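# Assemble two printed parts to match the stand's example

## Task

Join the two printed parts so the result looks like the assembled sample on the stand. The robot must stay upright and level at the end, and nothing may be knocked over or pushed out of the work area.

## Robot and tools

Robot: a Dexmate Vega on three wheels: two steerable, driven front wheels and a passive rear caster. A torso of three links (thigh, shank, chest) folds in a Z through torso_hip_rad, torso_knee_rad and torso_waist_rad. Two seven-joint arms end in two-finger grippers, each with a wrist camera. A pan/tilt head carries head_camera. Cameras: head_camera (896x560), left_wrist_camera and right_wrist_camera (672x420).

Frames, all in metres. Base frame: origin on the floor under the turning point, 0.185 m behind the front axle; x forward, y left, z up. The robot's front edge is 0.35 m ahead of this origin. chest, left_hand and right_hand are printed in the base frame. A hand point lies between the fingers, 0.033 m back from the closed tips; fingers point along the hand's z, close along its y, and the camera side faces -x. Printed hand positions get less exact at long reach. The odometry frame is the base frame as it stood at the start; base_odometry counts only wheel turns, so slip shows up as motion.

move: one action plus an optional cameras list. An action is "base", "joints" or both (optionally with "speeds" and "min_time_s"), or "target" alone or with "min_time_s". A call with no action just reports state and images.
- base: an object with exactly one key, an offset from where the base last reported itself. translate_m (-2 to 2, + forward), strafe_m (-2 to 2, + left; heading may drift about 0.02 rad), rotate_rad (-3.2 to 3.2, + counter-clockwise from above). The front wheels first steer to the new direction (up to about 1.1 s).
- joints: an object of absolute angles in radians, keyed by joint name. Ranges: torso_hip_rad 0 to 1.57; torso_knee_rad 0 to 3.141; torso_waist_rad -1.57 to 1.57 (chest forward lean = knee - hip - waist); left_shoulder_pitch_rad -3.041 to 3.041 (+ lowers the arm); left_shoulder_yaw_rad -0.423 to 1.523; left_upper_arm_roll_rad and left_forearm_roll_rad -3.041 to 3.041; left_elbow_rad -3.041 to 0.214 (0 straight, negative bends); left_wrist_pitch_rad -1.366 to 1.366 (+ tips down); left_wrist_yaw_rad -1.348 to 1.087; left_gripper_rad 0 to 0.785 (finger angle, 0 closed). The right arm mirrors this: right_shoulder_pitch_rad negative lowers, right_shoulder_yaw_rad -1.523 to 0.423, right_wrist_pitch_rad negative tips down, right_wrist_yaw_rad -1.087 to 1.348; the other right keys match the left ones. head_pan_rad -2.792 to 2.792 (+ left), head_tilt_rad -1.483 to 1.483, head_camera_tilt_rad -1.483 to 1.378 (+ looks down). Torso joints in one action finish together.
- target: one hand's absolute pose in the base frame: side ("left"/"right"), x, y, z in m (-3 to 3), pitch_deg (-30 to 95; 90 fingers down, 0 level), heading_deg (0 fingers forward, + counter-clockwise), optional roll_deg (default 0, + clockwise seen from behind the hand), optional line_only (true: straight-line path or refusal). Roll r and r+180 count as the same pose.
- speeds: per-action top speeds for base keys: translate_m 0.04-0.5 m/s (default 0.3), strafe_m 0.04-0.3, rotate_rad 0.1-0.6 rad/s. min_time_s (0.1-8 s) stretches arm and head motions only.
Top joint rates: arms 0.32 rad/s, torso 0.27, head 1.5, grippers 0.75. No action exceeds 15 s.

Torso presets (hip, knee, waist): stand 0.469, 1.617, 1.048 (start); stand_high 0.78, 1.57, 0.44; lean_20 0.52, 1.05, 0.18; lean_45 0.52, 1.05, -0.26; low_lean_45 0, 0, -0.79. Arm fold (shoulder_pitch, shoulder_yaw, upper_arm_roll, elbow, forearm_roll, wrist_pitch, wrist_yaw): left 1, 0.5, -0.6, -2.5, 0, -0.9, 0; right -1, -0.5, 0.6, -2.5, 0, 0.9, 0. Fold arms before low_lean_45.

Gripper: pad gap at the hand point is about 0.24 x angle - 0.002 m. Commanding below the fitting angle squeezes; the reported angle does not prove a grasp, so check cameras.

wait: seconds 0-10, optional cameras; returns state.
zoom_image: camera plus region [x0, y0, x1, y1] in pixels of its latest image, at most 504x504.
read_manual: licence texts only.
finished_scene: ends the scene for good; the assembly must hold on its own.

Results: "move" reads done or the worst status. Hand status: reached (within 10 mm and 2 degrees), short (with the error; resend after "short (part of ...)"), or refused with a reason. A refused call cancels your later calls in the same reply. Other words: off_target (may still push), contact_stop and time_out (group halts and holds), not_followed / "joint command not followed" (collision check withheld an arm), limit_stop_at_motor_heat. turned_by_imu above 0.03 rad after a straight drive suggests a bump. base_tilt gives forward/right lean in degrees (about 2 degrees error). Motor temperatures and joint torques are listed per arm.

Avoid: tipping the robot (nothing prevents it; drive no faster than default with chest forward or a load out); arms pressing or hitting each other, including a gripper closing on the other hand; joint torques near load limits (wrist joints 23.7 N m) which freeze the arm 10 s; motors reaching 80 °C from holding or pushing, so back off after any stop; driving into furniture; dropping or flinging parts; head striking the chest when panned with tilt outside the safe band.

Each tool is called after "Emit:" as a command line: name --argument value for each argument, lists and objects as JSON in quotes; but a table of rows of numbers goes row by row, as --pt "numbers of a row", without its own name.

## Session

Emit:
move --cameras '["all"]'

Scene clock: 0.00 s.
Joint torques (N m): no reading
Motor temperatures (°C): left_arm=[31 29 29 30 32 37 40] | right_arm=[29 29 30 33 35 37 35]
base_odometry: x=+0.000 y=+0.000 heading=+0.000
turned_by_wheels: +0.000
turned_by_imu: +0.000
base_tilt: forward=-0.5 right=+0.1
base_status: not commanded
joint_positions: torso_hip_rad=+0.469 torso_knee_rad=+1.617 torso_waist_rad=+1.048 left_shoulder_pitch_rad=+2.208 left_shoulder_yaw_rad=+0.019 left_upper_arm_roll_rad=-0.010 left_elbow_rad=-1.105 left_forearm_roll_rad=-0.012 left_wrist_pitch_rad=-0.481 left_wrist_yaw_rad=-0.018 left_gripper_rad=+0.005 right_shoulder_pitch_rad=-2.202 right_shoulder_yaw_rad=+0.012 right_upper_arm_roll_rad=+0.007 right_elbow_rad=-1.107 right_forearm_roll_rad=-0.015 right_wrist_pitch_rad=+0.483 right_wrist_yaw_rad=+0.000 right_gripper_rad=+0.005 head_pan_rad=+0.000 head_tilt_rad=+0.000 head_camera_tilt_rad=+0.000
joint_status: not commanded
chest: x=-0.0111 y=+0.0000 z=+1.4155 quat_wxyz=(+0.999, +0.000, +0.050, +0.000) (m; base frame)
left_hand: x=+0.1672 y=+0.2407 z=+0.6208 quat_wxyz=(+0.412, +0.004, +0.911, +0.000) pitch_deg=+41.3 heading_deg=-0.2 roll_deg=+0.4 back=up (m; base frame)
right_hand: x=+0.1739 y=-0.2265 z=+0.6230 quat_wxyz=(+0.417, +0.000, +0.909, +0.000) pitch_deg=+40.8 heading_deg=+0.0 roll_deg=-0.1 back=up (m; base frame)
pictures: head_camera, left_wrist_camera, right_wrist_camera

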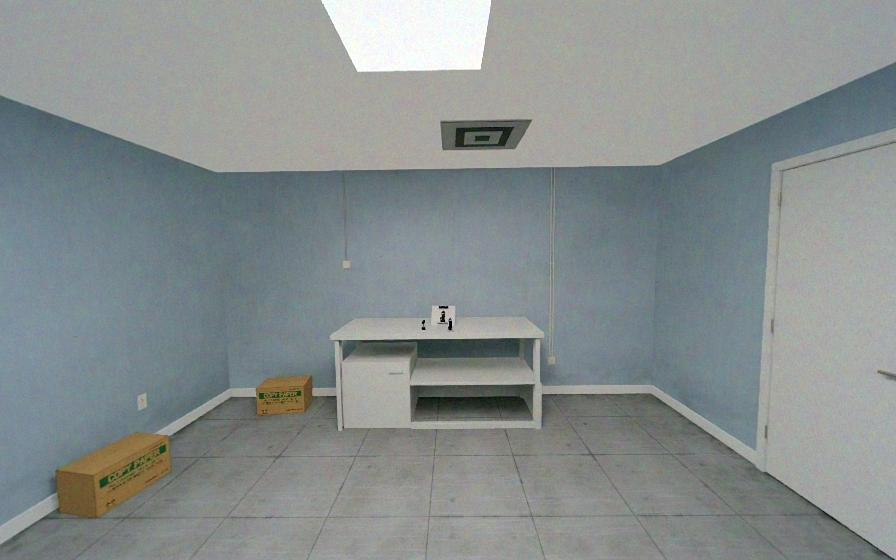

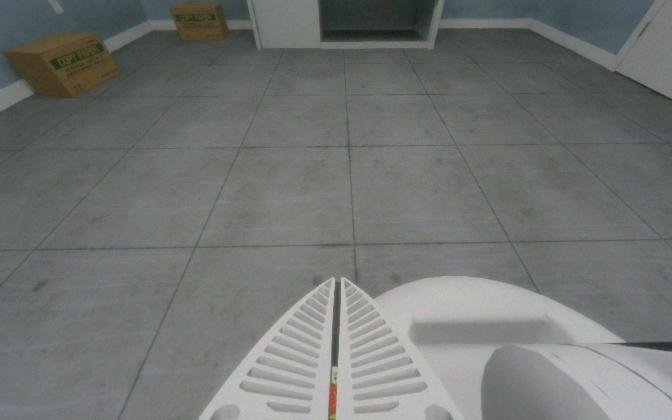

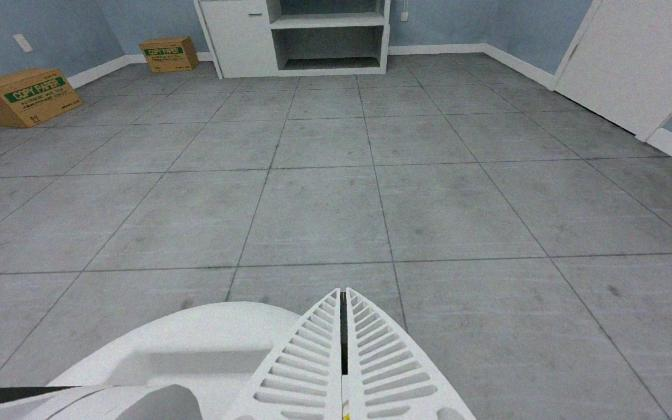

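Emit:
zoom_image --camera "head_camera" --region '[320, 290, 560, 440]'

Emit:
zoom_image --camera "head_camera" --region '[410, 300, 480, 340]'

Scaled by 2.100 from the camera's 896x560 image, which has a finer 960x600 frame.

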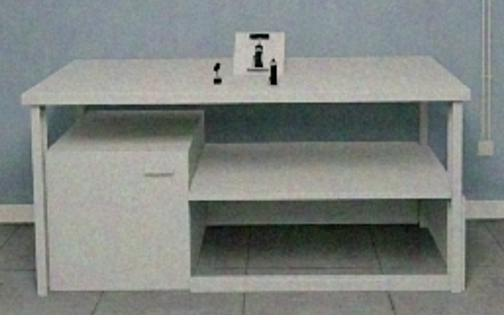

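Scaled by 7.200 from the camera's 896x560 image, which has a finer 960x600 frame.

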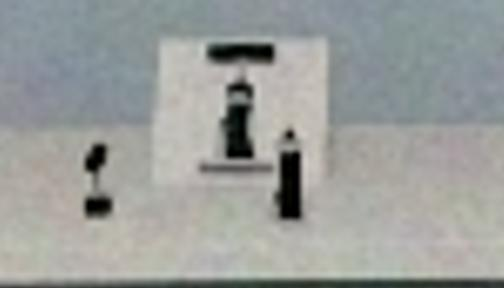

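Emit:
move --base '{"translate_m": 1.55}' --joints '{"head_camera_tilt_rad": 0.45}' --speeds '{"translate_m": 0.5}' --cameras '["head_camera"]'

Scene clock: 6.93 s.
Joint torques (N m): left_arm=[3.96 -0.13 -0.33 -2.25 0.07 -0.94 0.34] | right_arm=[-4.7 0.07 0.39 -2.19 -0.52 2.14 -0.23]
move: done
base_odometry: x=+1.550 y=-0.001 heading=+0.000
turned_by_wheels: +0.000
turned_by_imu: -0.002
base_tilt: forward=-0.4 right=+0.2
base_status: done
joint_positions: torso_hip_rad=+0.469 torso_knee_rad=+1.617 torso_waist_rad=+1.048 left_shoulder_pitch_rad=+2.208 left_shoulder_yaw_rad=+0.019 left_upper_arm_roll_rad=-0.010 left_elbow_rad=-1.105 left_forearm_roll_rad=-0.012 left_wrist_pitch_rad=-0.481 left_wrist_yaw_rad=-0.018 left_gripper_rad=+0.005 right_shoulder_pitch_rad=-2.202 right_shoulder_yaw_rad=+0.012 right_upper_arm_roll_rad=+0.007 right_elbow_rad=-1.107 right_forearm_roll_rad=-0.015 right_wrist_pitch_rad=+0.483 right_wrist_yaw_rad=+0.000 right_gripper_rad=+0.005 head_pan_rad=+0.000 head_tilt_rad=+0.000 head_camera_tilt_rad=+0.450
joint_status: all done
chest: x=-0.0111 y=+0.0000 z=+1.4155 quat_wxyz=(+0.999, +0.000, +0.050, +0.000) (m; base frame)
left_hand: x=+0.1672 y=+0.2407 z=+0.6208 quat_wxyz=(+0.412, +0.004, +0.911, +0.000) pitch_deg=+41.3 heading_deg=-0.2 roll_deg=+0.4 back=up (m; base frame)
right_hand: x=+0.1739 y=-0.2265 z=+0.6230 quat_wxyz=(+0.417, -0.001, +0.909, +0.000) pitch_deg=+40.8 heading_deg=+0.0 roll_deg=-0.1 back=up (m; base frame)
pictures: head_camera

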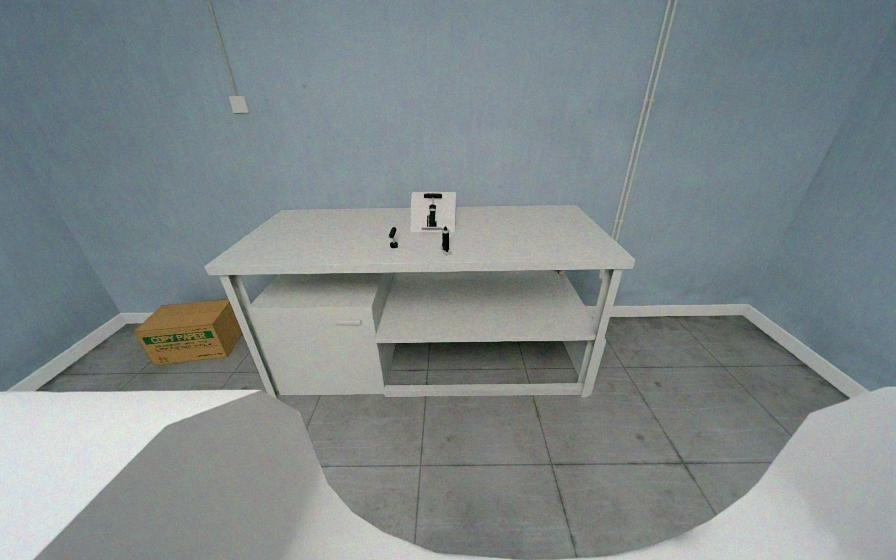

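Emit:
zoom_image --camera "head_camera" --region '[370, 180, 490, 260]'

Scaled by 4.200 from the camera's 896x560 image, which has a finer 960x600 frame.

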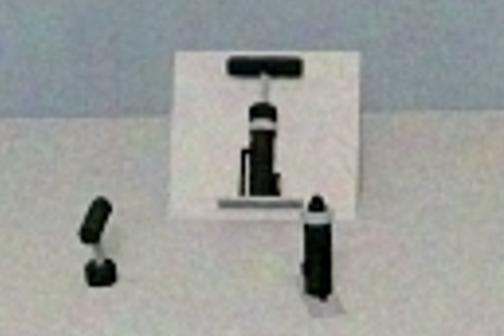

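Emit:
move --target '{"side": "left", "x": 0.42, "y": 0.30, "z": 1.12, "pitch_deg": 60, "heading_deg": 0}'

Emit:
move --target '{"side": "right", "x": 0.42, "y": -0.30, "z": 1.12, "pitch_deg": 60, "heading_deg": 0}' --cameras '["all"]'

Scene clock: 14.93 s.
Joint torques (N m): left_arm=[-14.43 9.74 -9.63 1.47 -0.27 -0.13 -0.15] | right_arm=[-3.47 -1.01 0.03 -4.6 0.34 1.07 -0.04]
move: done
base_odometry: x=+1.550 y=-0.001 heading=+0.000
turned_by_wheels: +0.000
turned_by_imu: -0.002
base_tilt: forward=-0.4 right=+0.1
base_status: not commanded
joint_positions: torso_hip_rad=+0.469 torso_knee_rad=+1.617 torso_waist_rad=+1.048 left_shoulder_pitch_rad=+1.693 left_shoulder_yaw_rad=+1.401 left_upper_arm_roll_rad=-0.402 left_elbow_rad=-2.341 left_forearm_roll_rad=+0.511 left_wrist_pitch_rad=-0.845 left_wrist_yaw_rad=-1.327 left_gripper_rad=+0.005 right_shoulder_pitch_rad=-2.202 right_shoulder_yaw_rad=+0.012 right_upper_arm_roll_rad=+0.007 right_elbow_rad=-1.107 right_forearm_roll_rad=-0.015 right_wrist_pitch_rad=+0.483 right_wrist_yaw_rad=+0.000 right_gripper_rad=+0.005 head_pan_rad=+0.000 head_tilt_rad=+0.000 head_camera_tilt_rad=+0.450
joint_status: not commanded
chest: x=-0.0111 y=+0.0000 z=+1.4155 quat_wxyz=(+0.999, +0.000, +0.050, +0.000) (m; base frame)
left_hand: x=+0.4194 y=+0.2987 z=+1.1180 quat_wxyz=(+0.005, +0.967, +0.003, +0.256) pitch_deg=+60.3 heading_deg=-0.9 roll_deg=-1.3 back=down (m; base frame)
left_hand_status: reached (checked arc [a long move; over the whole arc the hand travels 0.66 m to end 0.56 m from its start, up to 0.11 m off the straight line; left_shoulder_yaw_rad turns most, 1.39 rad; on the way or at its end the hand turns up to 179 deg from its attitude at the start], planned for 4.7 s): 2 mm and 0.7 deg off.
right_hand: x=+0.1739 y=-0.2265 z=+0.6230 quat_wxyz=(+0.417, +0.000, +0.909, +0.000) pitch_deg=+40.8 heading_deg=+0.0 roll_deg=-0.1 back=up (m; base frame)
pictures: none

Scene clock: 21.23 s.
Joint torques (N m): left_arm=[-16.52 11.66 -9.55 -0.66 0.04 0.35 -0.06] | right_arm=[17.12 -6.97 13.08 -2.17 0.12 -0.45 -0.23]
move: done
base_odometry: x=+1.550 y=-0.001 heading=+0.001
turned_by_wheels: +0.000
turned_by_imu: -0.002
base_tilt: forward=-0.4 right=+0.2
base_status: not commanded
joint_positions: torso_hip_rad=+0.469 torso_knee_rad=+1.617 torso_waist_rad=+1.048 left_shoulder_pitch_rad=+1.691 left_shoulder_yaw_rad=+1.406 left_upper_arm_roll_rad=-0.403 left_elbow_rad=-2.345 left_forearm_roll_rad=+0.513 left_wrist_pitch_rad=-0.846 left_wrist_yaw_rad=-1.332 left_gripper_rad=+0.005 right_shoulder_pitch_rad=-1.746 right_shoulder_yaw_rad=-1.433 right_upper_arm_roll_rad=+0.445 right_elbow_rad=-2.338 right_forearm_roll_rad=-0.522 right_wrist_pitch_rad=+0.829 right_wrist_yaw_rad=+1.292 right_gripper_rad=+0.005 head_pan_rad=+0.000 head_tilt_rad=+0.000 head_camera_tilt_rad=+0.450
joint_status: not commanded
chest: x=-0.0111 y=+0.0000 z=+1.4155 quat_wxyz=(+0.999, +0.000, +0.050, +0.000) (m; base frame)
left_hand: x=+0.4198 y=+0.2999 z=+1.1197 quat_wxyz=(+0.000, +0.966, +0.000, +0.258) pitch_deg=+60.0 heading_deg=+0.0 roll_deg=+0.0 back=down (m; base frame)
right_hand: x=+0.4195 y=-0.2990 z=+1.1181 quat_wxyz=(+0.005, -0.967, +0.003, -0.257) pitch_deg=+60.3 heading_deg=+0.8 roll_deg=+1.2 back=down (m; base frame)
right_hand_status: reached (checked arc [a long move; over the whole arc the hand travels 0.64 m to end 0.56 m from its start, up to 0.10 m off the straight line; right_shoulder_yaw_rad turns most, 1.45 rad; on the way or at its end the hand turns up to 180 deg from its attitude at the start], planned for 4.9 s): 2 mm and 0.7 deg off.
pictures: head_camera, left_wrist_camera, right_wrist_camera

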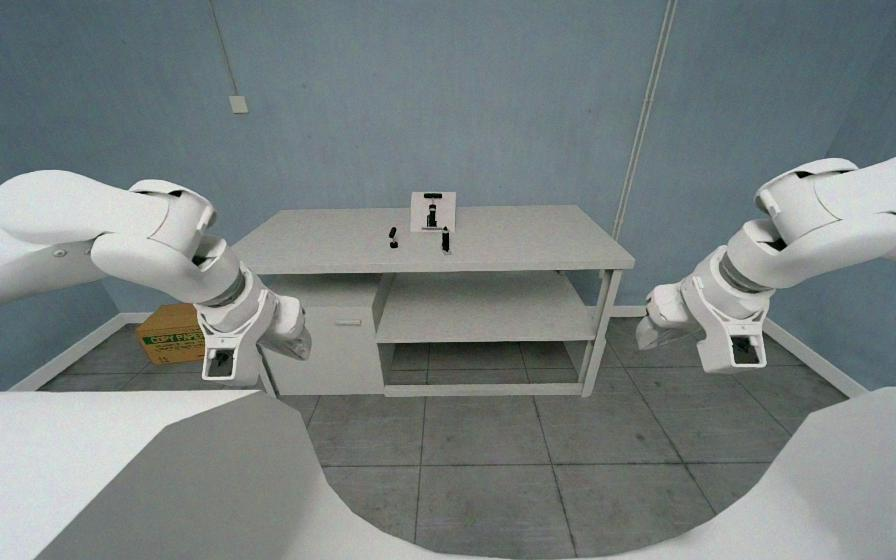

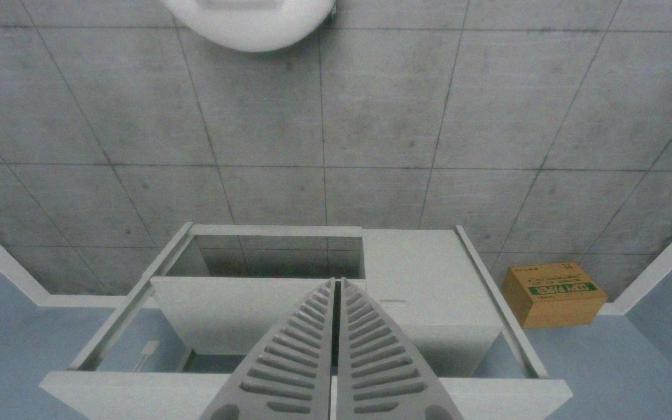

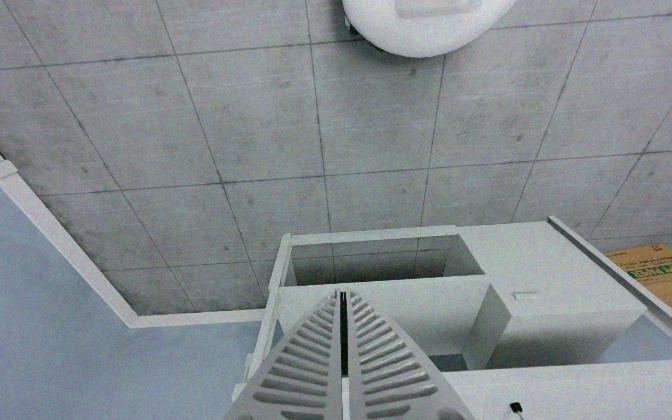

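Emit:
move --base '{"translate_m": 0.6}' --joints '{"head_camera_tilt_rad": 0.75}' --cameras '["all"]'

Scene clock: 25.30 s.
Joint torques (N m): left_arm=[-14.65 11.35 -10.13 0.62 -0.1 0.84 0.09] | right_arm=[14.99 -7.38 12.12 -1.77 -0.29 -0.69 0.14]
move: done
base_odometry: x=+2.150 y=-0.001 heading=+0.001
turned_by_wheels: +0.000
turned_by_imu: -0.001
base_tilt: forward=-0.3 right=+0.2
base_status: done
joint_positions: torso_hip_rad=+0.469 torso_knee_rad=+1.617 torso_waist_rad=+1.048 left_shoulder_pitch_rad=+1.691 left_shoulder_yaw_rad=+1.406 left_upper_arm_roll_rad=-0.403 left_elbow_rad=-2.345 left_forearm_roll_rad=+0.513 left_wrist_pitch_rad=-0.846 left_wrist_yaw_rad=-1.332 left_gripper_rad=+0.005 right_shoulder_pitch_rad=-1.744 right_shoulder_yaw_rad=-1.437 right_upper_arm_roll_rad=+0.446 right_elbow_rad=-2.342 right_forearm_roll_rad=-0.524 right_wrist_pitch_rad=+0.830 right_wrist_yaw_rad=+1.296 right_gripper_rad=+0.005 head_pan_rad=+0.000 head_tilt_rad=+0.000 head_camera_tilt_rad=+0.750
joint_status: all done
chest: x=-0.0110 y=+0.0000 z=+1.4155 quat_wxyz=(+0.999, +0.000, +0.050, +0.000) (m; base frame)
left_hand: x=+0.4199 y=+0.2999 z=+1.1196 quat_wxyz=(+0.000, +0.966, +0.000, +0.258) pitch_deg=+60.1 heading_deg=+0.0 roll_deg=+0.0 back=down (m; base frame)
right_hand: x=+0.4199 y=-0.3000 z=+1.1196 quat_wxyz=(+0.000, -0.966, +0.000, -0.258) pitch_deg=+60.1 heading_deg=+0.0 roll_deg=+0.0 back=down (m; base frame)
pictures: head_camera, left_wrist_camera, right_wrist_camera

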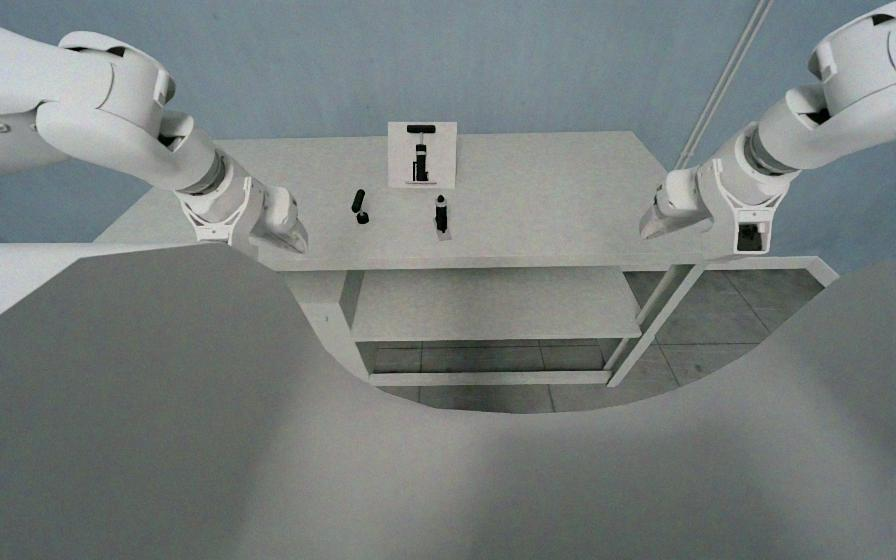

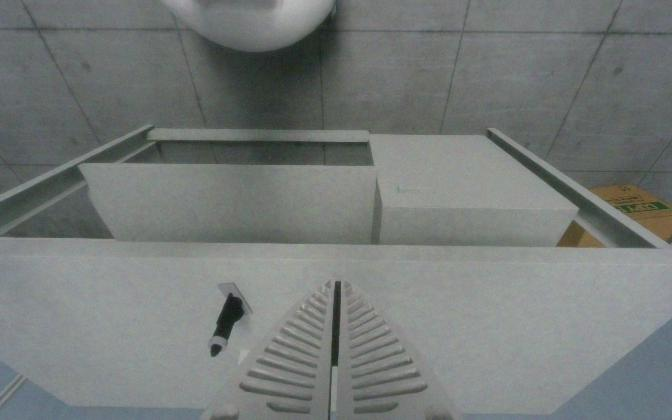

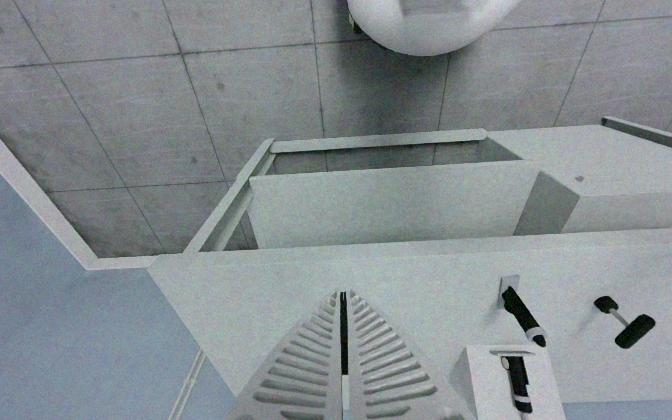

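Emit:
zoom_image --camera "head_camera" --region '[330, 110, 480, 250]'

Emit:
zoom_image --camera "right_wrist_camera" --region '[440, 250, 672, 420]'

Emit:
zoom_image --camera "left_wrist_camera" --region '[170, 250, 300, 380]'

Scaled by 3.360 from the camera's 896x560 image, which has a finer 960x600 frame.

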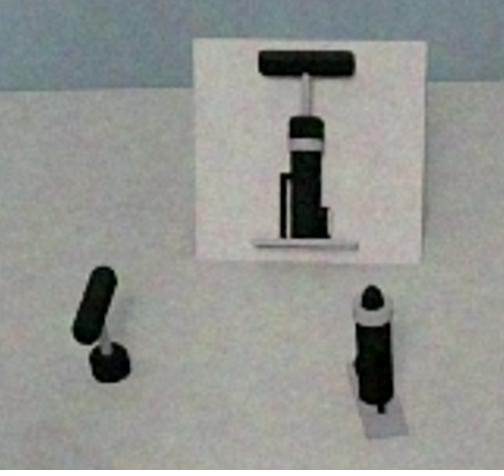

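Scaled by 2.172 from the camera's 672x420 image, which has a finer 960x600 frame.

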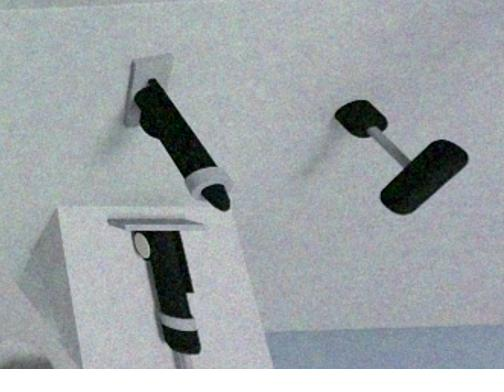

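Scaled by 3.877 from the camera's 672x420 image, which has a finer 960x600 frame.

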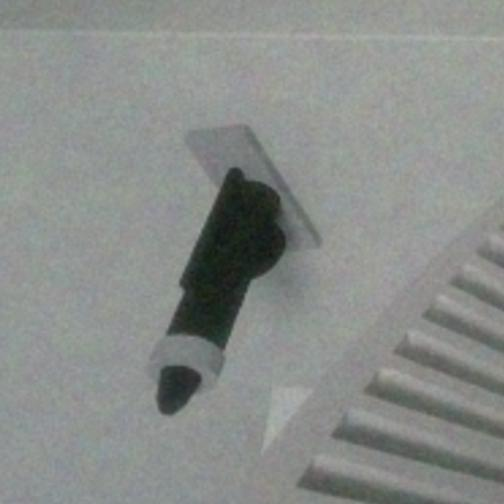

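Emit:
move --base '{"translate_m": 0.17}' --joints '{"head_camera_tilt_rad": 0.85}' --cameras '["all"]'

Scene clock: 39.37 s.
Joint torques (N m): left_arm=[-15.31 10.06 -8.42 0.3 0.13 1.04 -0.17] | right_arm=[15.42 -5.71 12.99 -1.08 -0.05 0.25 0.17]
move: done
base_odometry: x=+2.320 y=-0.001 heading=+0.001
turned_by_wheels: +0.000
turned_by_imu: -0.001
base_tilt: forward=-0.4 right=+0.3
base_status: done
joint_positions: torso_hip_rad=+0.469 torso_knee_rad=+1.617 torso_waist_rad=+1.048 left_shoulder_pitch_rad=+1.691 left_shoulder_yaw_rad=+1.406 left_upper_arm_roll_rad=-0.403 left_elbow_rad=-2.345 left_forearm_roll_rad=+0.513 left_wrist_pitch_rad=-0.846 left_wrist_yaw_rad=-1.332 left_gripper_rad=+0.005 right_shoulder_pitch_rad=-1.744 right_shoulder_yaw_rad=-1.437 right_upper_arm_roll_rad=+0.446 right_elbow_rad=-2.342 right_forearm_roll_rad=-0.524 right_wrist_pitch_rad=+0.830 right_wrist_yaw_rad=+1.296 right_gripper_rad=+0.005 head_pan_rad=+0.000 head_tilt_rad=+0.000 head_camera_tilt_rad=+0.850
joint_status: all done
chest: x=-0.0110 y=+0.0000 z=+1.4155 quat_wxyz=(+0.999, +0.000, +0.050, +0.000) (m; base frame)
left_hand: x=+0.4199 y=+0.2999 z=+1.1196 quat_wxyz=(+0.000, +0.966, +0.000, +0.258) pitch_deg=+60.1 heading_deg=+0.0 roll_deg=+0.0 back=down (m; base frame)
right_hand: x=+0.4199 y=-0.3000 z=+1.1196 quat_wxyz=(+0.000, -0.966, +0.000, -0.258) pitch_deg=+60.1 heading_deg=+0.0 roll_deg=+0.0 back=down (m; base frame)
pictures: head_camera, left_wrist_camera, right_wrist_camera

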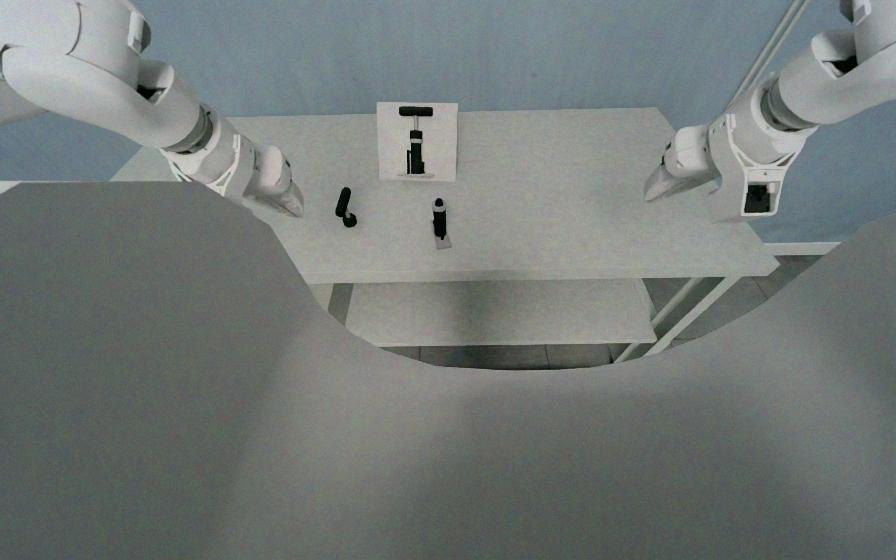

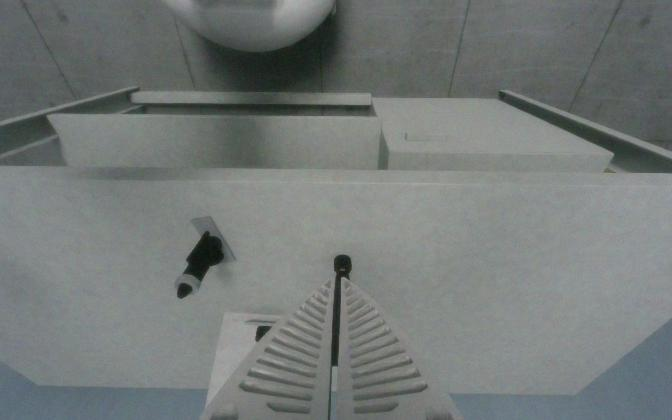

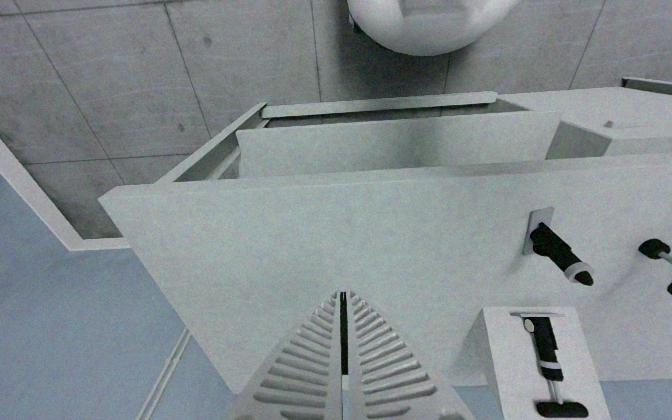

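Emit:
zoom_image --camera "head_camera" --region '[320, 90, 480, 260]'

Emit:
zoom_image --camera "right_wrist_camera" --region '[470, 190, 672, 420]'

Emit:
zoom_image --camera "left_wrist_camera" --region '[160, 200, 380, 360]'

Scaled by 2.965 from the camera's 896x560 image, which has a finer 960x600 frame.

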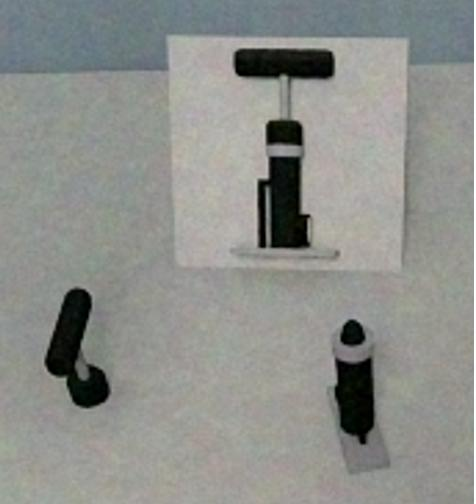

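Scaled by 2.191 from the camera's 672x420 image, which has a finer 960x600 frame.

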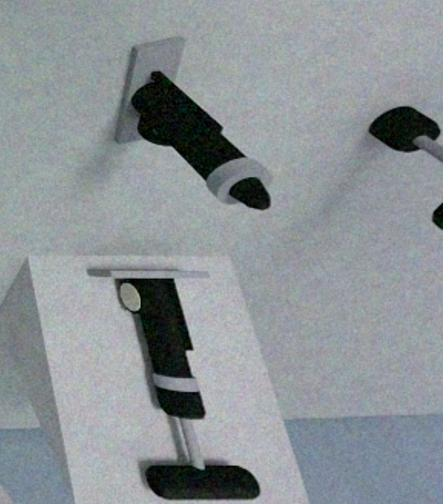

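Scaled by 2.291 from the camera's 672x420 image, which has a finer 960x600 frame.

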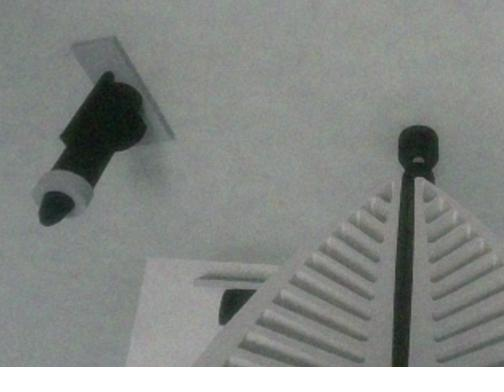

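Emit:
move --base '{"translate_m": 0.06}' --joints '{"head_camera_tilt_rad": 0.8}' --cameras '["head_camera"]'

Scene clock: 48.03 s.
Joint torques (N m): left_arm=[-16.37 11.07 -9.98 1.81 0.15 0.77 -0.19] | right_arm=[15.26 -8.55 11.63 -2.82 0.14 -1.07 -0.09]
move: done
base_odometry: x=+2.380 y=-0.001 heading=+0.002
turned_by_wheels: +0.000
turned_by_imu: -0.001
base_tilt: forward=-0.2 right=+0.1
base_status: done
joint_positions: torso_hip_rad=+0.469 torso_knee_rad=+1.617 torso_waist_rad=+1.048 left_shoulder_pitch_rad=+1.691 left_shoulder_yaw_rad=+1.406 left_upper_arm_roll_rad=-0.403 left_elbow_rad=-2.345 left_forearm_roll_rad=+0.513 left_wrist_pitch_rad=-0.846 left_wrist_yaw_rad=-1.332 left_gripper_rad=+0.005 right_shoulder_pitch_rad=-1.744 right_shoulder_yaw_rad=-1.437 right_upper_arm_roll_rad=+0.446 right_elbow_rad=-2.342 right_forearm_roll_rad=-0.524 right_wrist_pitch_rad=+0.830 right_wrist_yaw_rad=+1.296 right_gripper_rad=+0.005 head_pan_rad=+0.000 head_tilt_rad=+0.000 head_camera_tilt_rad=+0.800
joint_status: all done
chest: x=-0.0110 y=+0.0000 z=+1.4155 quat_wxyz=(+0.999, +0.000, +0.050, +0.000) (m; base frame)
left_hand: x=+0.4199 y=+0.2999 z=+1.1196 quat_wxyz=(+0.000, +0.966, +0.000, +0.258) pitch_deg=+60.1 heading_deg=+0.0 roll_deg=+0.0 back=down (m; base frame)
right_hand: x=+0.4199 y=-0.3000 z=+1.1196 quat_wxyz=(+0.000, -0.966, +0.000, -0.258) pitch_deg=+60.1 heading_deg=+0.0 roll_deg=+0.0 back=down (m; base frame)
pictures: head_camera

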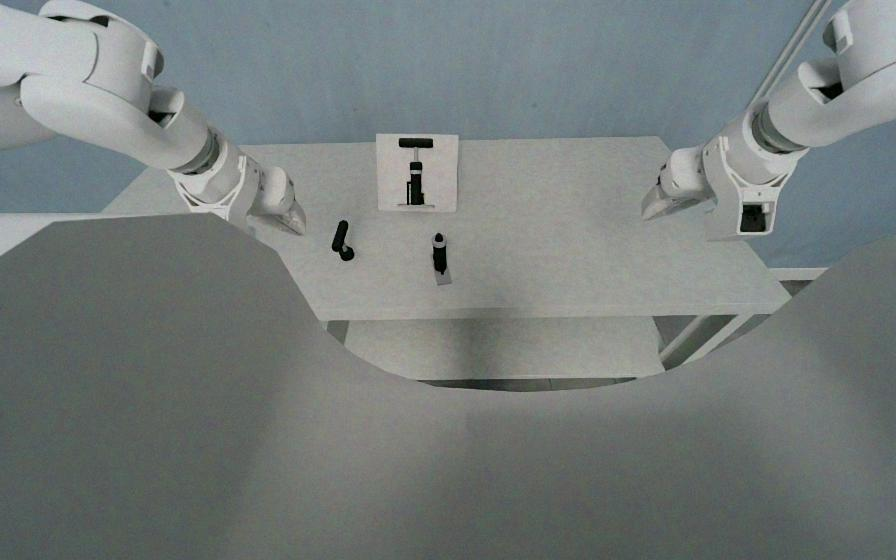

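Emit:
zoom_image --camera "head_camera" --region '[310, 200, 470, 300]'

Scaled by 3.150 from the camera's 896x560 image, which has a finer 960x600 frame.

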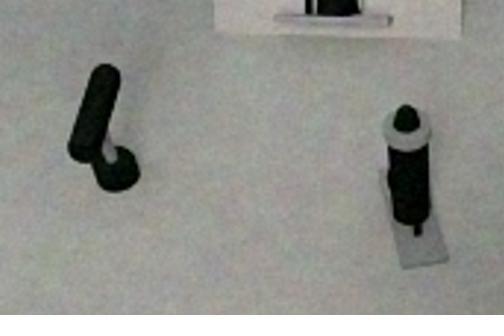

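Emit:
move --target '{"side": "left", "x": 0.53, "y": 0.302, "z": 0.965, "pitch_deg": 50, "heading_deg": 0, "roll_deg": 0, "line_only": true}'

Emit:
move --joints '{"left_gripper_rad": 0.28}' --cameras '["all"]'

Scene clock: 55.13 s.
Joint torques (N m): left_arm=[-18.37 6.11 -7.55 -0.63 0.57 0.94 0.31] | right_arm=[13.94 -9.56 11.57 -1.14 0.11 -0.52 0.12]
move: done
base_odometry: x=+2.380 y=-0.001 heading=+0.002
turned_by_wheels: +0.000
turned_by_imu: -0.002
base_tilt: forward=-0.2 right=+0.2
base_status: not commanded
joint_positions: torso_hip_rad=+0.469 torso_knee_rad=+1.617 torso_waist_rad=+1.048 left_shoulder_pitch_rad=+1.414 left_shoulder_yaw_rad=+1.173 left_upper_arm_roll_rad=+0.304 left_elbow_rad=-2.119 left_forearm_roll_rad=+1.420 left_wrist_pitch_rad=-0.686 left_wrist_yaw_rad=-0.847 left_gripper_rad=+0.005 right_shoulder_pitch_rad=-1.744 right_shoulder_yaw_rad=-1.437 right_upper_arm_roll_rad=+0.446 right_elbow_rad=-2.342 right_forearm_roll_rad=-0.524 right_wrist_pitch_rad=+0.830 right_wrist_yaw_rad=+1.296 right_gripper_rad=+0.005 head_pan_rad=+0.000 head_tilt_rad=+0.000 head_camera_tilt_rad=+0.800
joint_status: not commanded
chest: x=-0.0111 y=+0.0000 z=+1.4155 quat_wxyz=(+0.999, +0.000, +0.050, +0.000) (m; base frame)
left_hand: x=+0.5292 y=+0.3022 z=+0.9657 quat_wxyz=(+0.000, +0.940, +0.000, +0.341) pitch_deg=+50.1 heading_deg=+0.0 roll_deg=+0.0 back=down (m; base frame)
left_hand_status: reached (straight line, planned for 3.2 s): 1 mm and 0.1 deg off.
right_hand: x=+0.4198 y=-0.3000 z=+1.1197 quat_wxyz=(+0.000, -0.966, +0.000, -0.258) pitch_deg=+60.0 heading_deg=+0.0 roll_deg=+0.0 back=down (m; base frame)
pictures: none

Scene clock: 55.93 s.
Joint torques (N m): left_arm=[-17.14 6.93 -6.77 -1.17 0.57 1.46 0.53] | right_arm=[15.57 -8.51 11.73 -0.91 -0.05 -0.66 -0.01]
move: done
base_odometry: x=+2.380 y=-0.001 heading=+0.002
turned_by_wheels: +0.000
turned_by_imu: +0.000
base_tilt: forward=-0.2 right=+0.3
base_status: not commanded
joint_positions: torso_hip_rad=+0.469 torso_knee_rad=+1.617 torso_waist_rad=+1.048 left_shoulder_pitch_rad=+1.413 left_shoulder_yaw_rad=+1.171 left_upper_arm_roll_rad=+0.306 left_elbow_rad=-2.118 left_forearm_roll_rad=+1.424 left_wrist_pitch_rad=-0.685 left_wrist_yaw_rad=-0.845 left_gripper_rad=+0.280 right_shoulder_pitch_rad=-1.744 right_shoulder_yaw_rad=-1.437 right_upper_arm_roll_rad=+0.446 right_elbow_rad=-2.342 right_forearm_roll_rad=-0.524 right_wrist_pitch_rad=+0.830 right_wrist_yaw_rad=+1.296 right_gripper_rad=+0.005 head_pan_rad=+0.000 head_tilt_rad=+0.000 head_camera_tilt_rad=+0.800
joint_status: all done
chest: x=-0.0111 y=+0.0000 z=+1.4155 quat_wxyz=(+0.999, +0.000, +0.050, +0.000) (m; base frame)
left_hand: x=+0.5296 y=+0.3021 z=+0.9650 quat_wxyz=(+0.000, +0.940, +0.000, +0.342) pitch_deg=+50.0 heading_deg=+0.0 roll_deg=+0.0 back=down (m; base frame)
right_hand: x=+0.4198 y=-0.3000 z=+1.1197 quat_wxyz=(+0.000, -0.966, +0.000, -0.258) pitch_deg=+60.0 heading_deg=+0.0 roll_deg=+0.0 back=down (m; base frame)
pictures: head_camera, left_wrist_camera, right_wrist_camera

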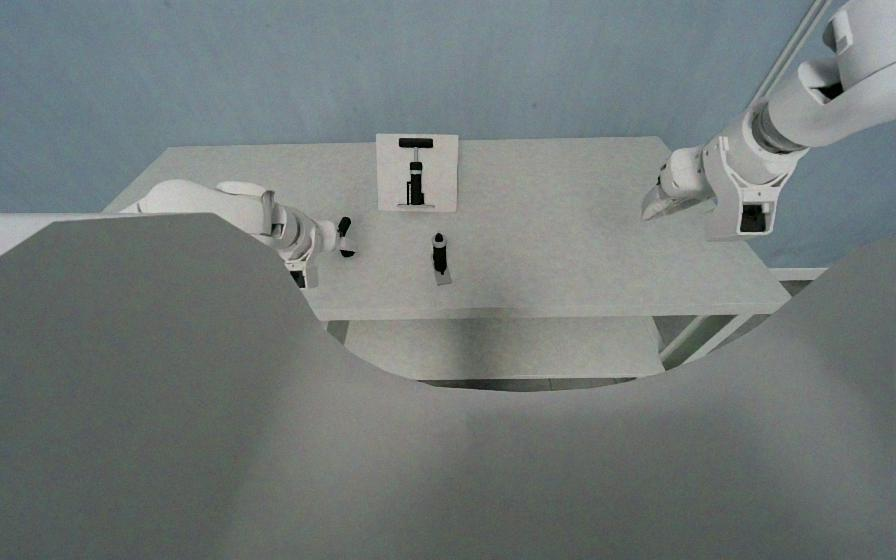

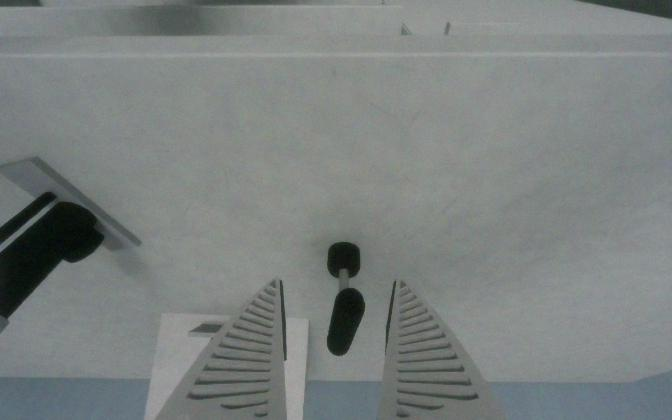

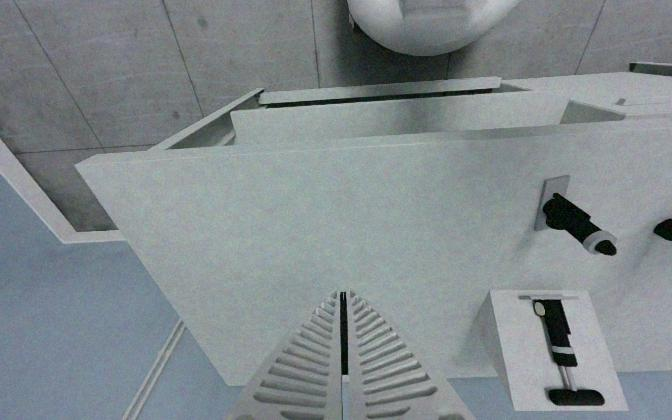

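Emit:
zoom_image --camera "left_wrist_camera" --region '[270, 220, 420, 370]'

Emit:
zoom_image --camera "left_wrist_camera" --region '[0, 130, 180, 340]'

Emit:
zoom_image --camera "right_wrist_camera" --region '[480, 150, 672, 420]'

Scaled by 3.360 from the camera's 672x420 image, which has a finer 960x600 frame.

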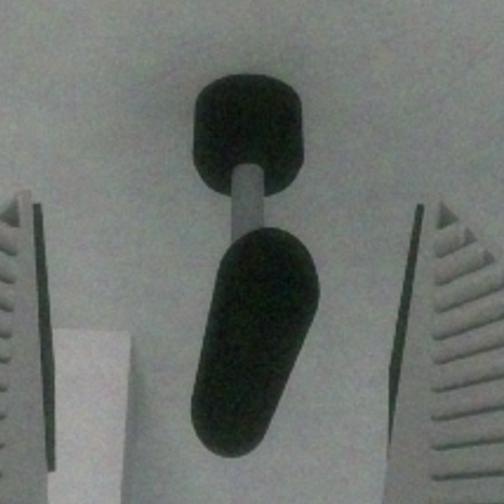

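Scaled by 2.400 from the camera's 672x420 image, which has a finer 960x600 frame.

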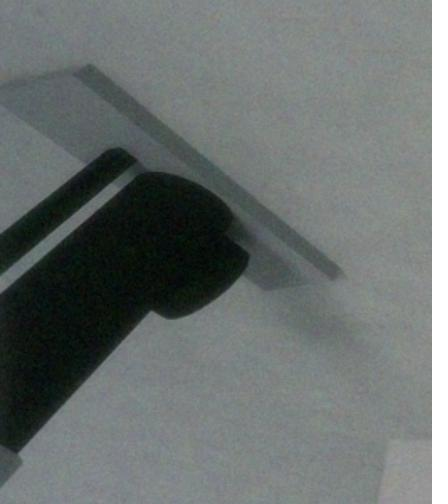

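Scaled by 1.867 from the camera's 672x420 image, which has a finer 960x600 frame.

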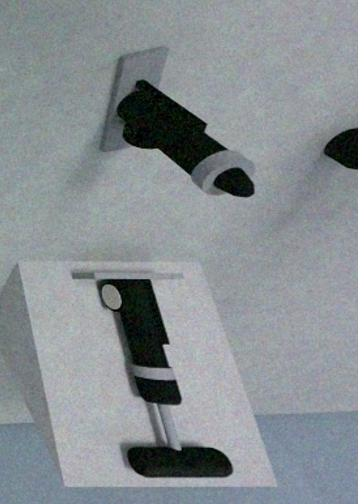

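Emit:
zoom_image --camera "head_camera" --region '[260, 170, 400, 310]'

Scaled by 3.600 from the camera's 896x560 image, which has a finer 960x600 frame.

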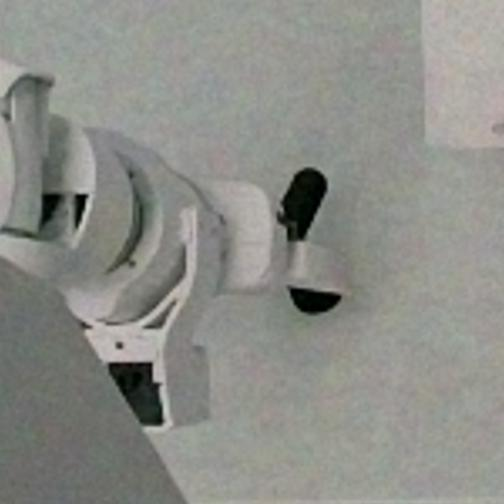

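Emit:
zoom_image --camera "head_camera" --region '[400, 280, 520, 400]'

Emit:
zoom_image --camera "head_camera" --region '[400, 120, 520, 220]'

Emit:
zoom_image --camera "left_wrist_camera" --region '[300, 0, 400, 80]'

Scaled by 4.200 from the camera's 896x560 image, which has a finer 960x600 frame.

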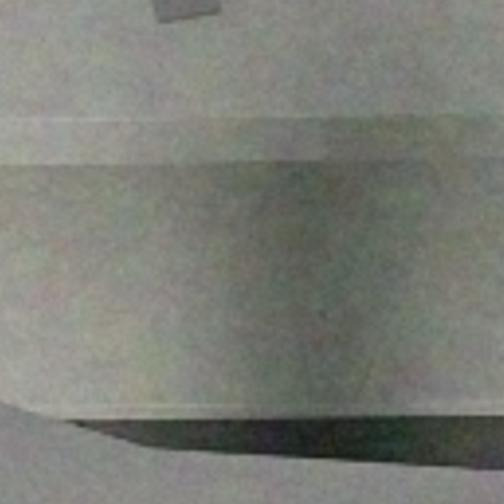

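Scaled by 4.200 from the camera's 896x560 image, which has a finer 960x600 frame.

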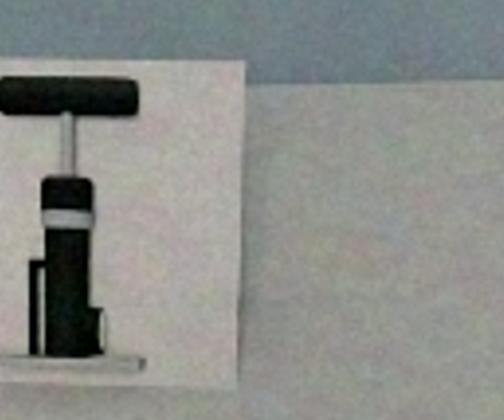

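Scaled by 5.040 from the camera's 672x420 image, which has a finer 960x600 frame.

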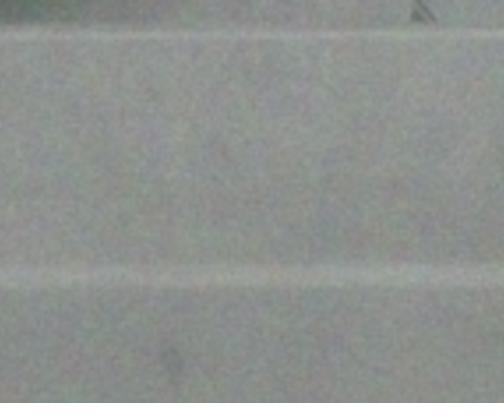

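Emit:
move --target '{"side": "left", "x": 0.58, "y": 0.303, "z": 0.95, "pitch_deg": 50, "heading_deg": 0, "roll_deg": 0, "line_only": true}' --cameras '["head_camera", "left_wrist_camera"]'

Emit:
zoom_image --camera "left_wrist_camera" --region '[240, 180, 450, 420]'

Emit:
zoom_image --camera "head_camera" --region '[280, 170, 400, 290]'

Scene clock: 69.30 s.
Joint torques (N m): left_arm=[-22.7 2.78 -6.63 -0.54 0.43 1.34 0.55] | right_arm=[15.14 -8.99 12.04 -1.79 0.3 -0.37 -0.2]
move: done
base_odometry: x=+2.380 y=-0.001 heading=+0.002
turned_by_wheels: +0.000
turned_by_imu: -0.001
base_tilt: forward=-0.3 right=+0.0
base_status: not commanded
joint_positions: torso_hip_rad=+0.469 torso_knee_rad=+1.617 torso_waist_rad=+1.048 left_shoulder_pitch_rad=+1.215 left_shoulder_yaw_rad=+1.041 left_upper_arm_roll_rad=+0.443 left_elbow_rad=-1.929 left_forearm_roll_rad=+1.531 left_wrist_pitch_rad=-0.765 left_wrist_yaw_rad=-0.777 left_gripper_rad=+0.280 right_shoulder_pitch_rad=-1.744 right_shoulder_yaw_rad=-1.437 right_upper_arm_roll_rad=+0.446 right_elbow_rad=-2.342 right_forearm_roll_rad=-0.524 right_wrist_pitch_rad=+0.830 right_wrist_yaw_rad=+1.296 right_gripper_rad=+0.005 head_pan_rad=+0.000 head_tilt_rad=+0.000 head_camera_tilt_rad=+0.800
joint_status: not commanded
chest: x=-0.0111 y=+0.0000 z=+1.4155 quat_wxyz=(+0.999, +0.000, +0.050, +0.000) (m; base frame)
left_hand: x=+0.5786 y=+0.3032 z=+0.9501 quat_wxyz=(+0.000, +0.940, +0.000, +0.342) pitch_deg=+50.0 heading_deg=+0.0 roll_deg=+0.0 back=down (m; base frame)
left_hand_status: reached (straight line, planned for 1.0 s): 1 mm and 0.0 deg off.
right_hand: x=+0.4198 y=-0.3000 z=+1.1197 quat_wxyz=(+0.000, -0.966, +0.000, -0.258) pitch_deg=+60.0 heading_deg=+0.0 roll_deg=+0.0 back=down (m; base frame)
pictures: head_camera, left_wrist_camera

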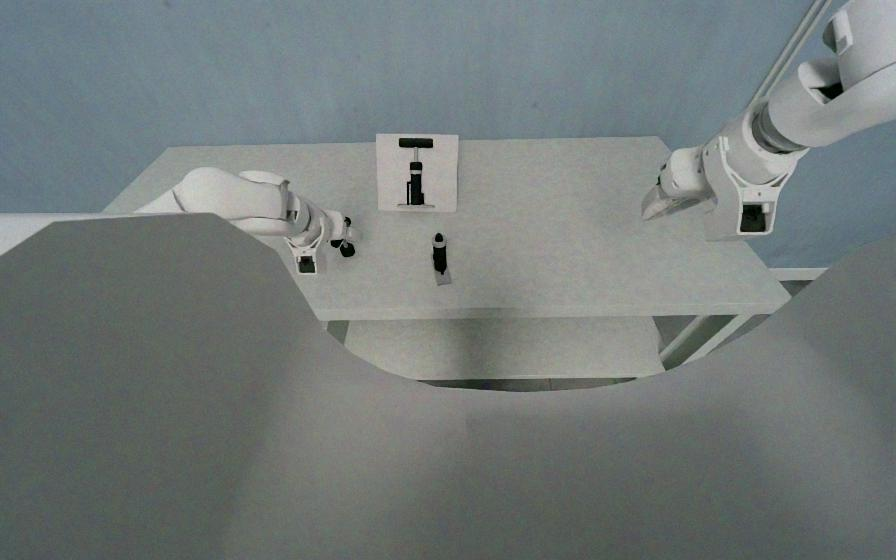

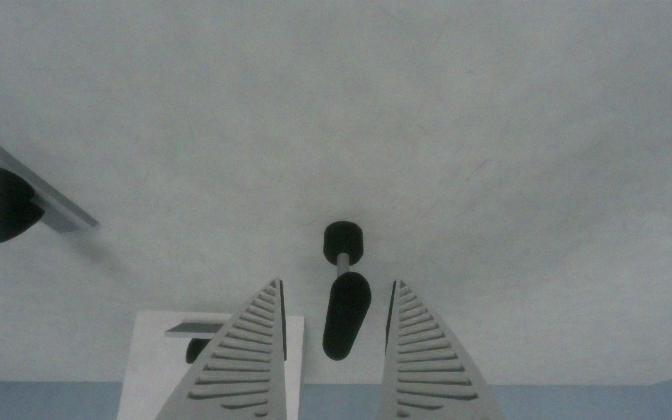

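Scaled by 2.100 from the camera's 672x420 image, which has a finer 960x600 frame.

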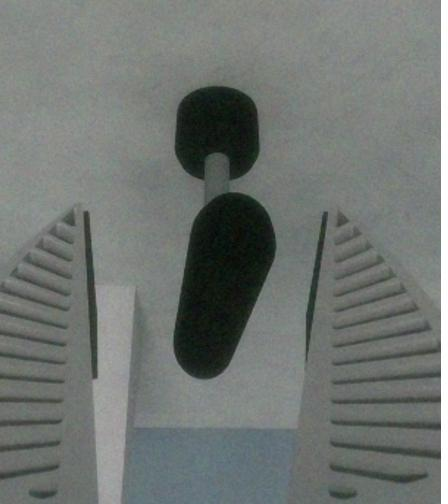

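Scaled by 4.200 from the camera's 896x560 image, which has a finer 960x600 frame.

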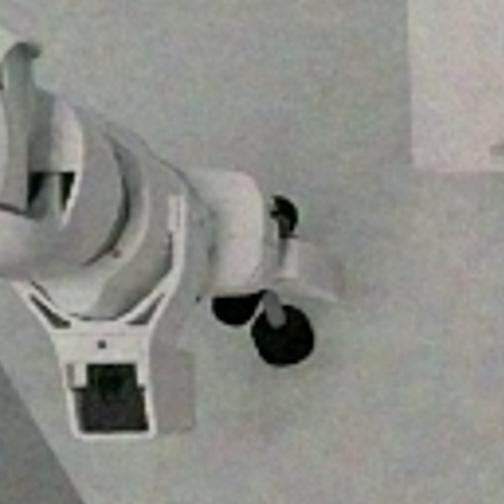

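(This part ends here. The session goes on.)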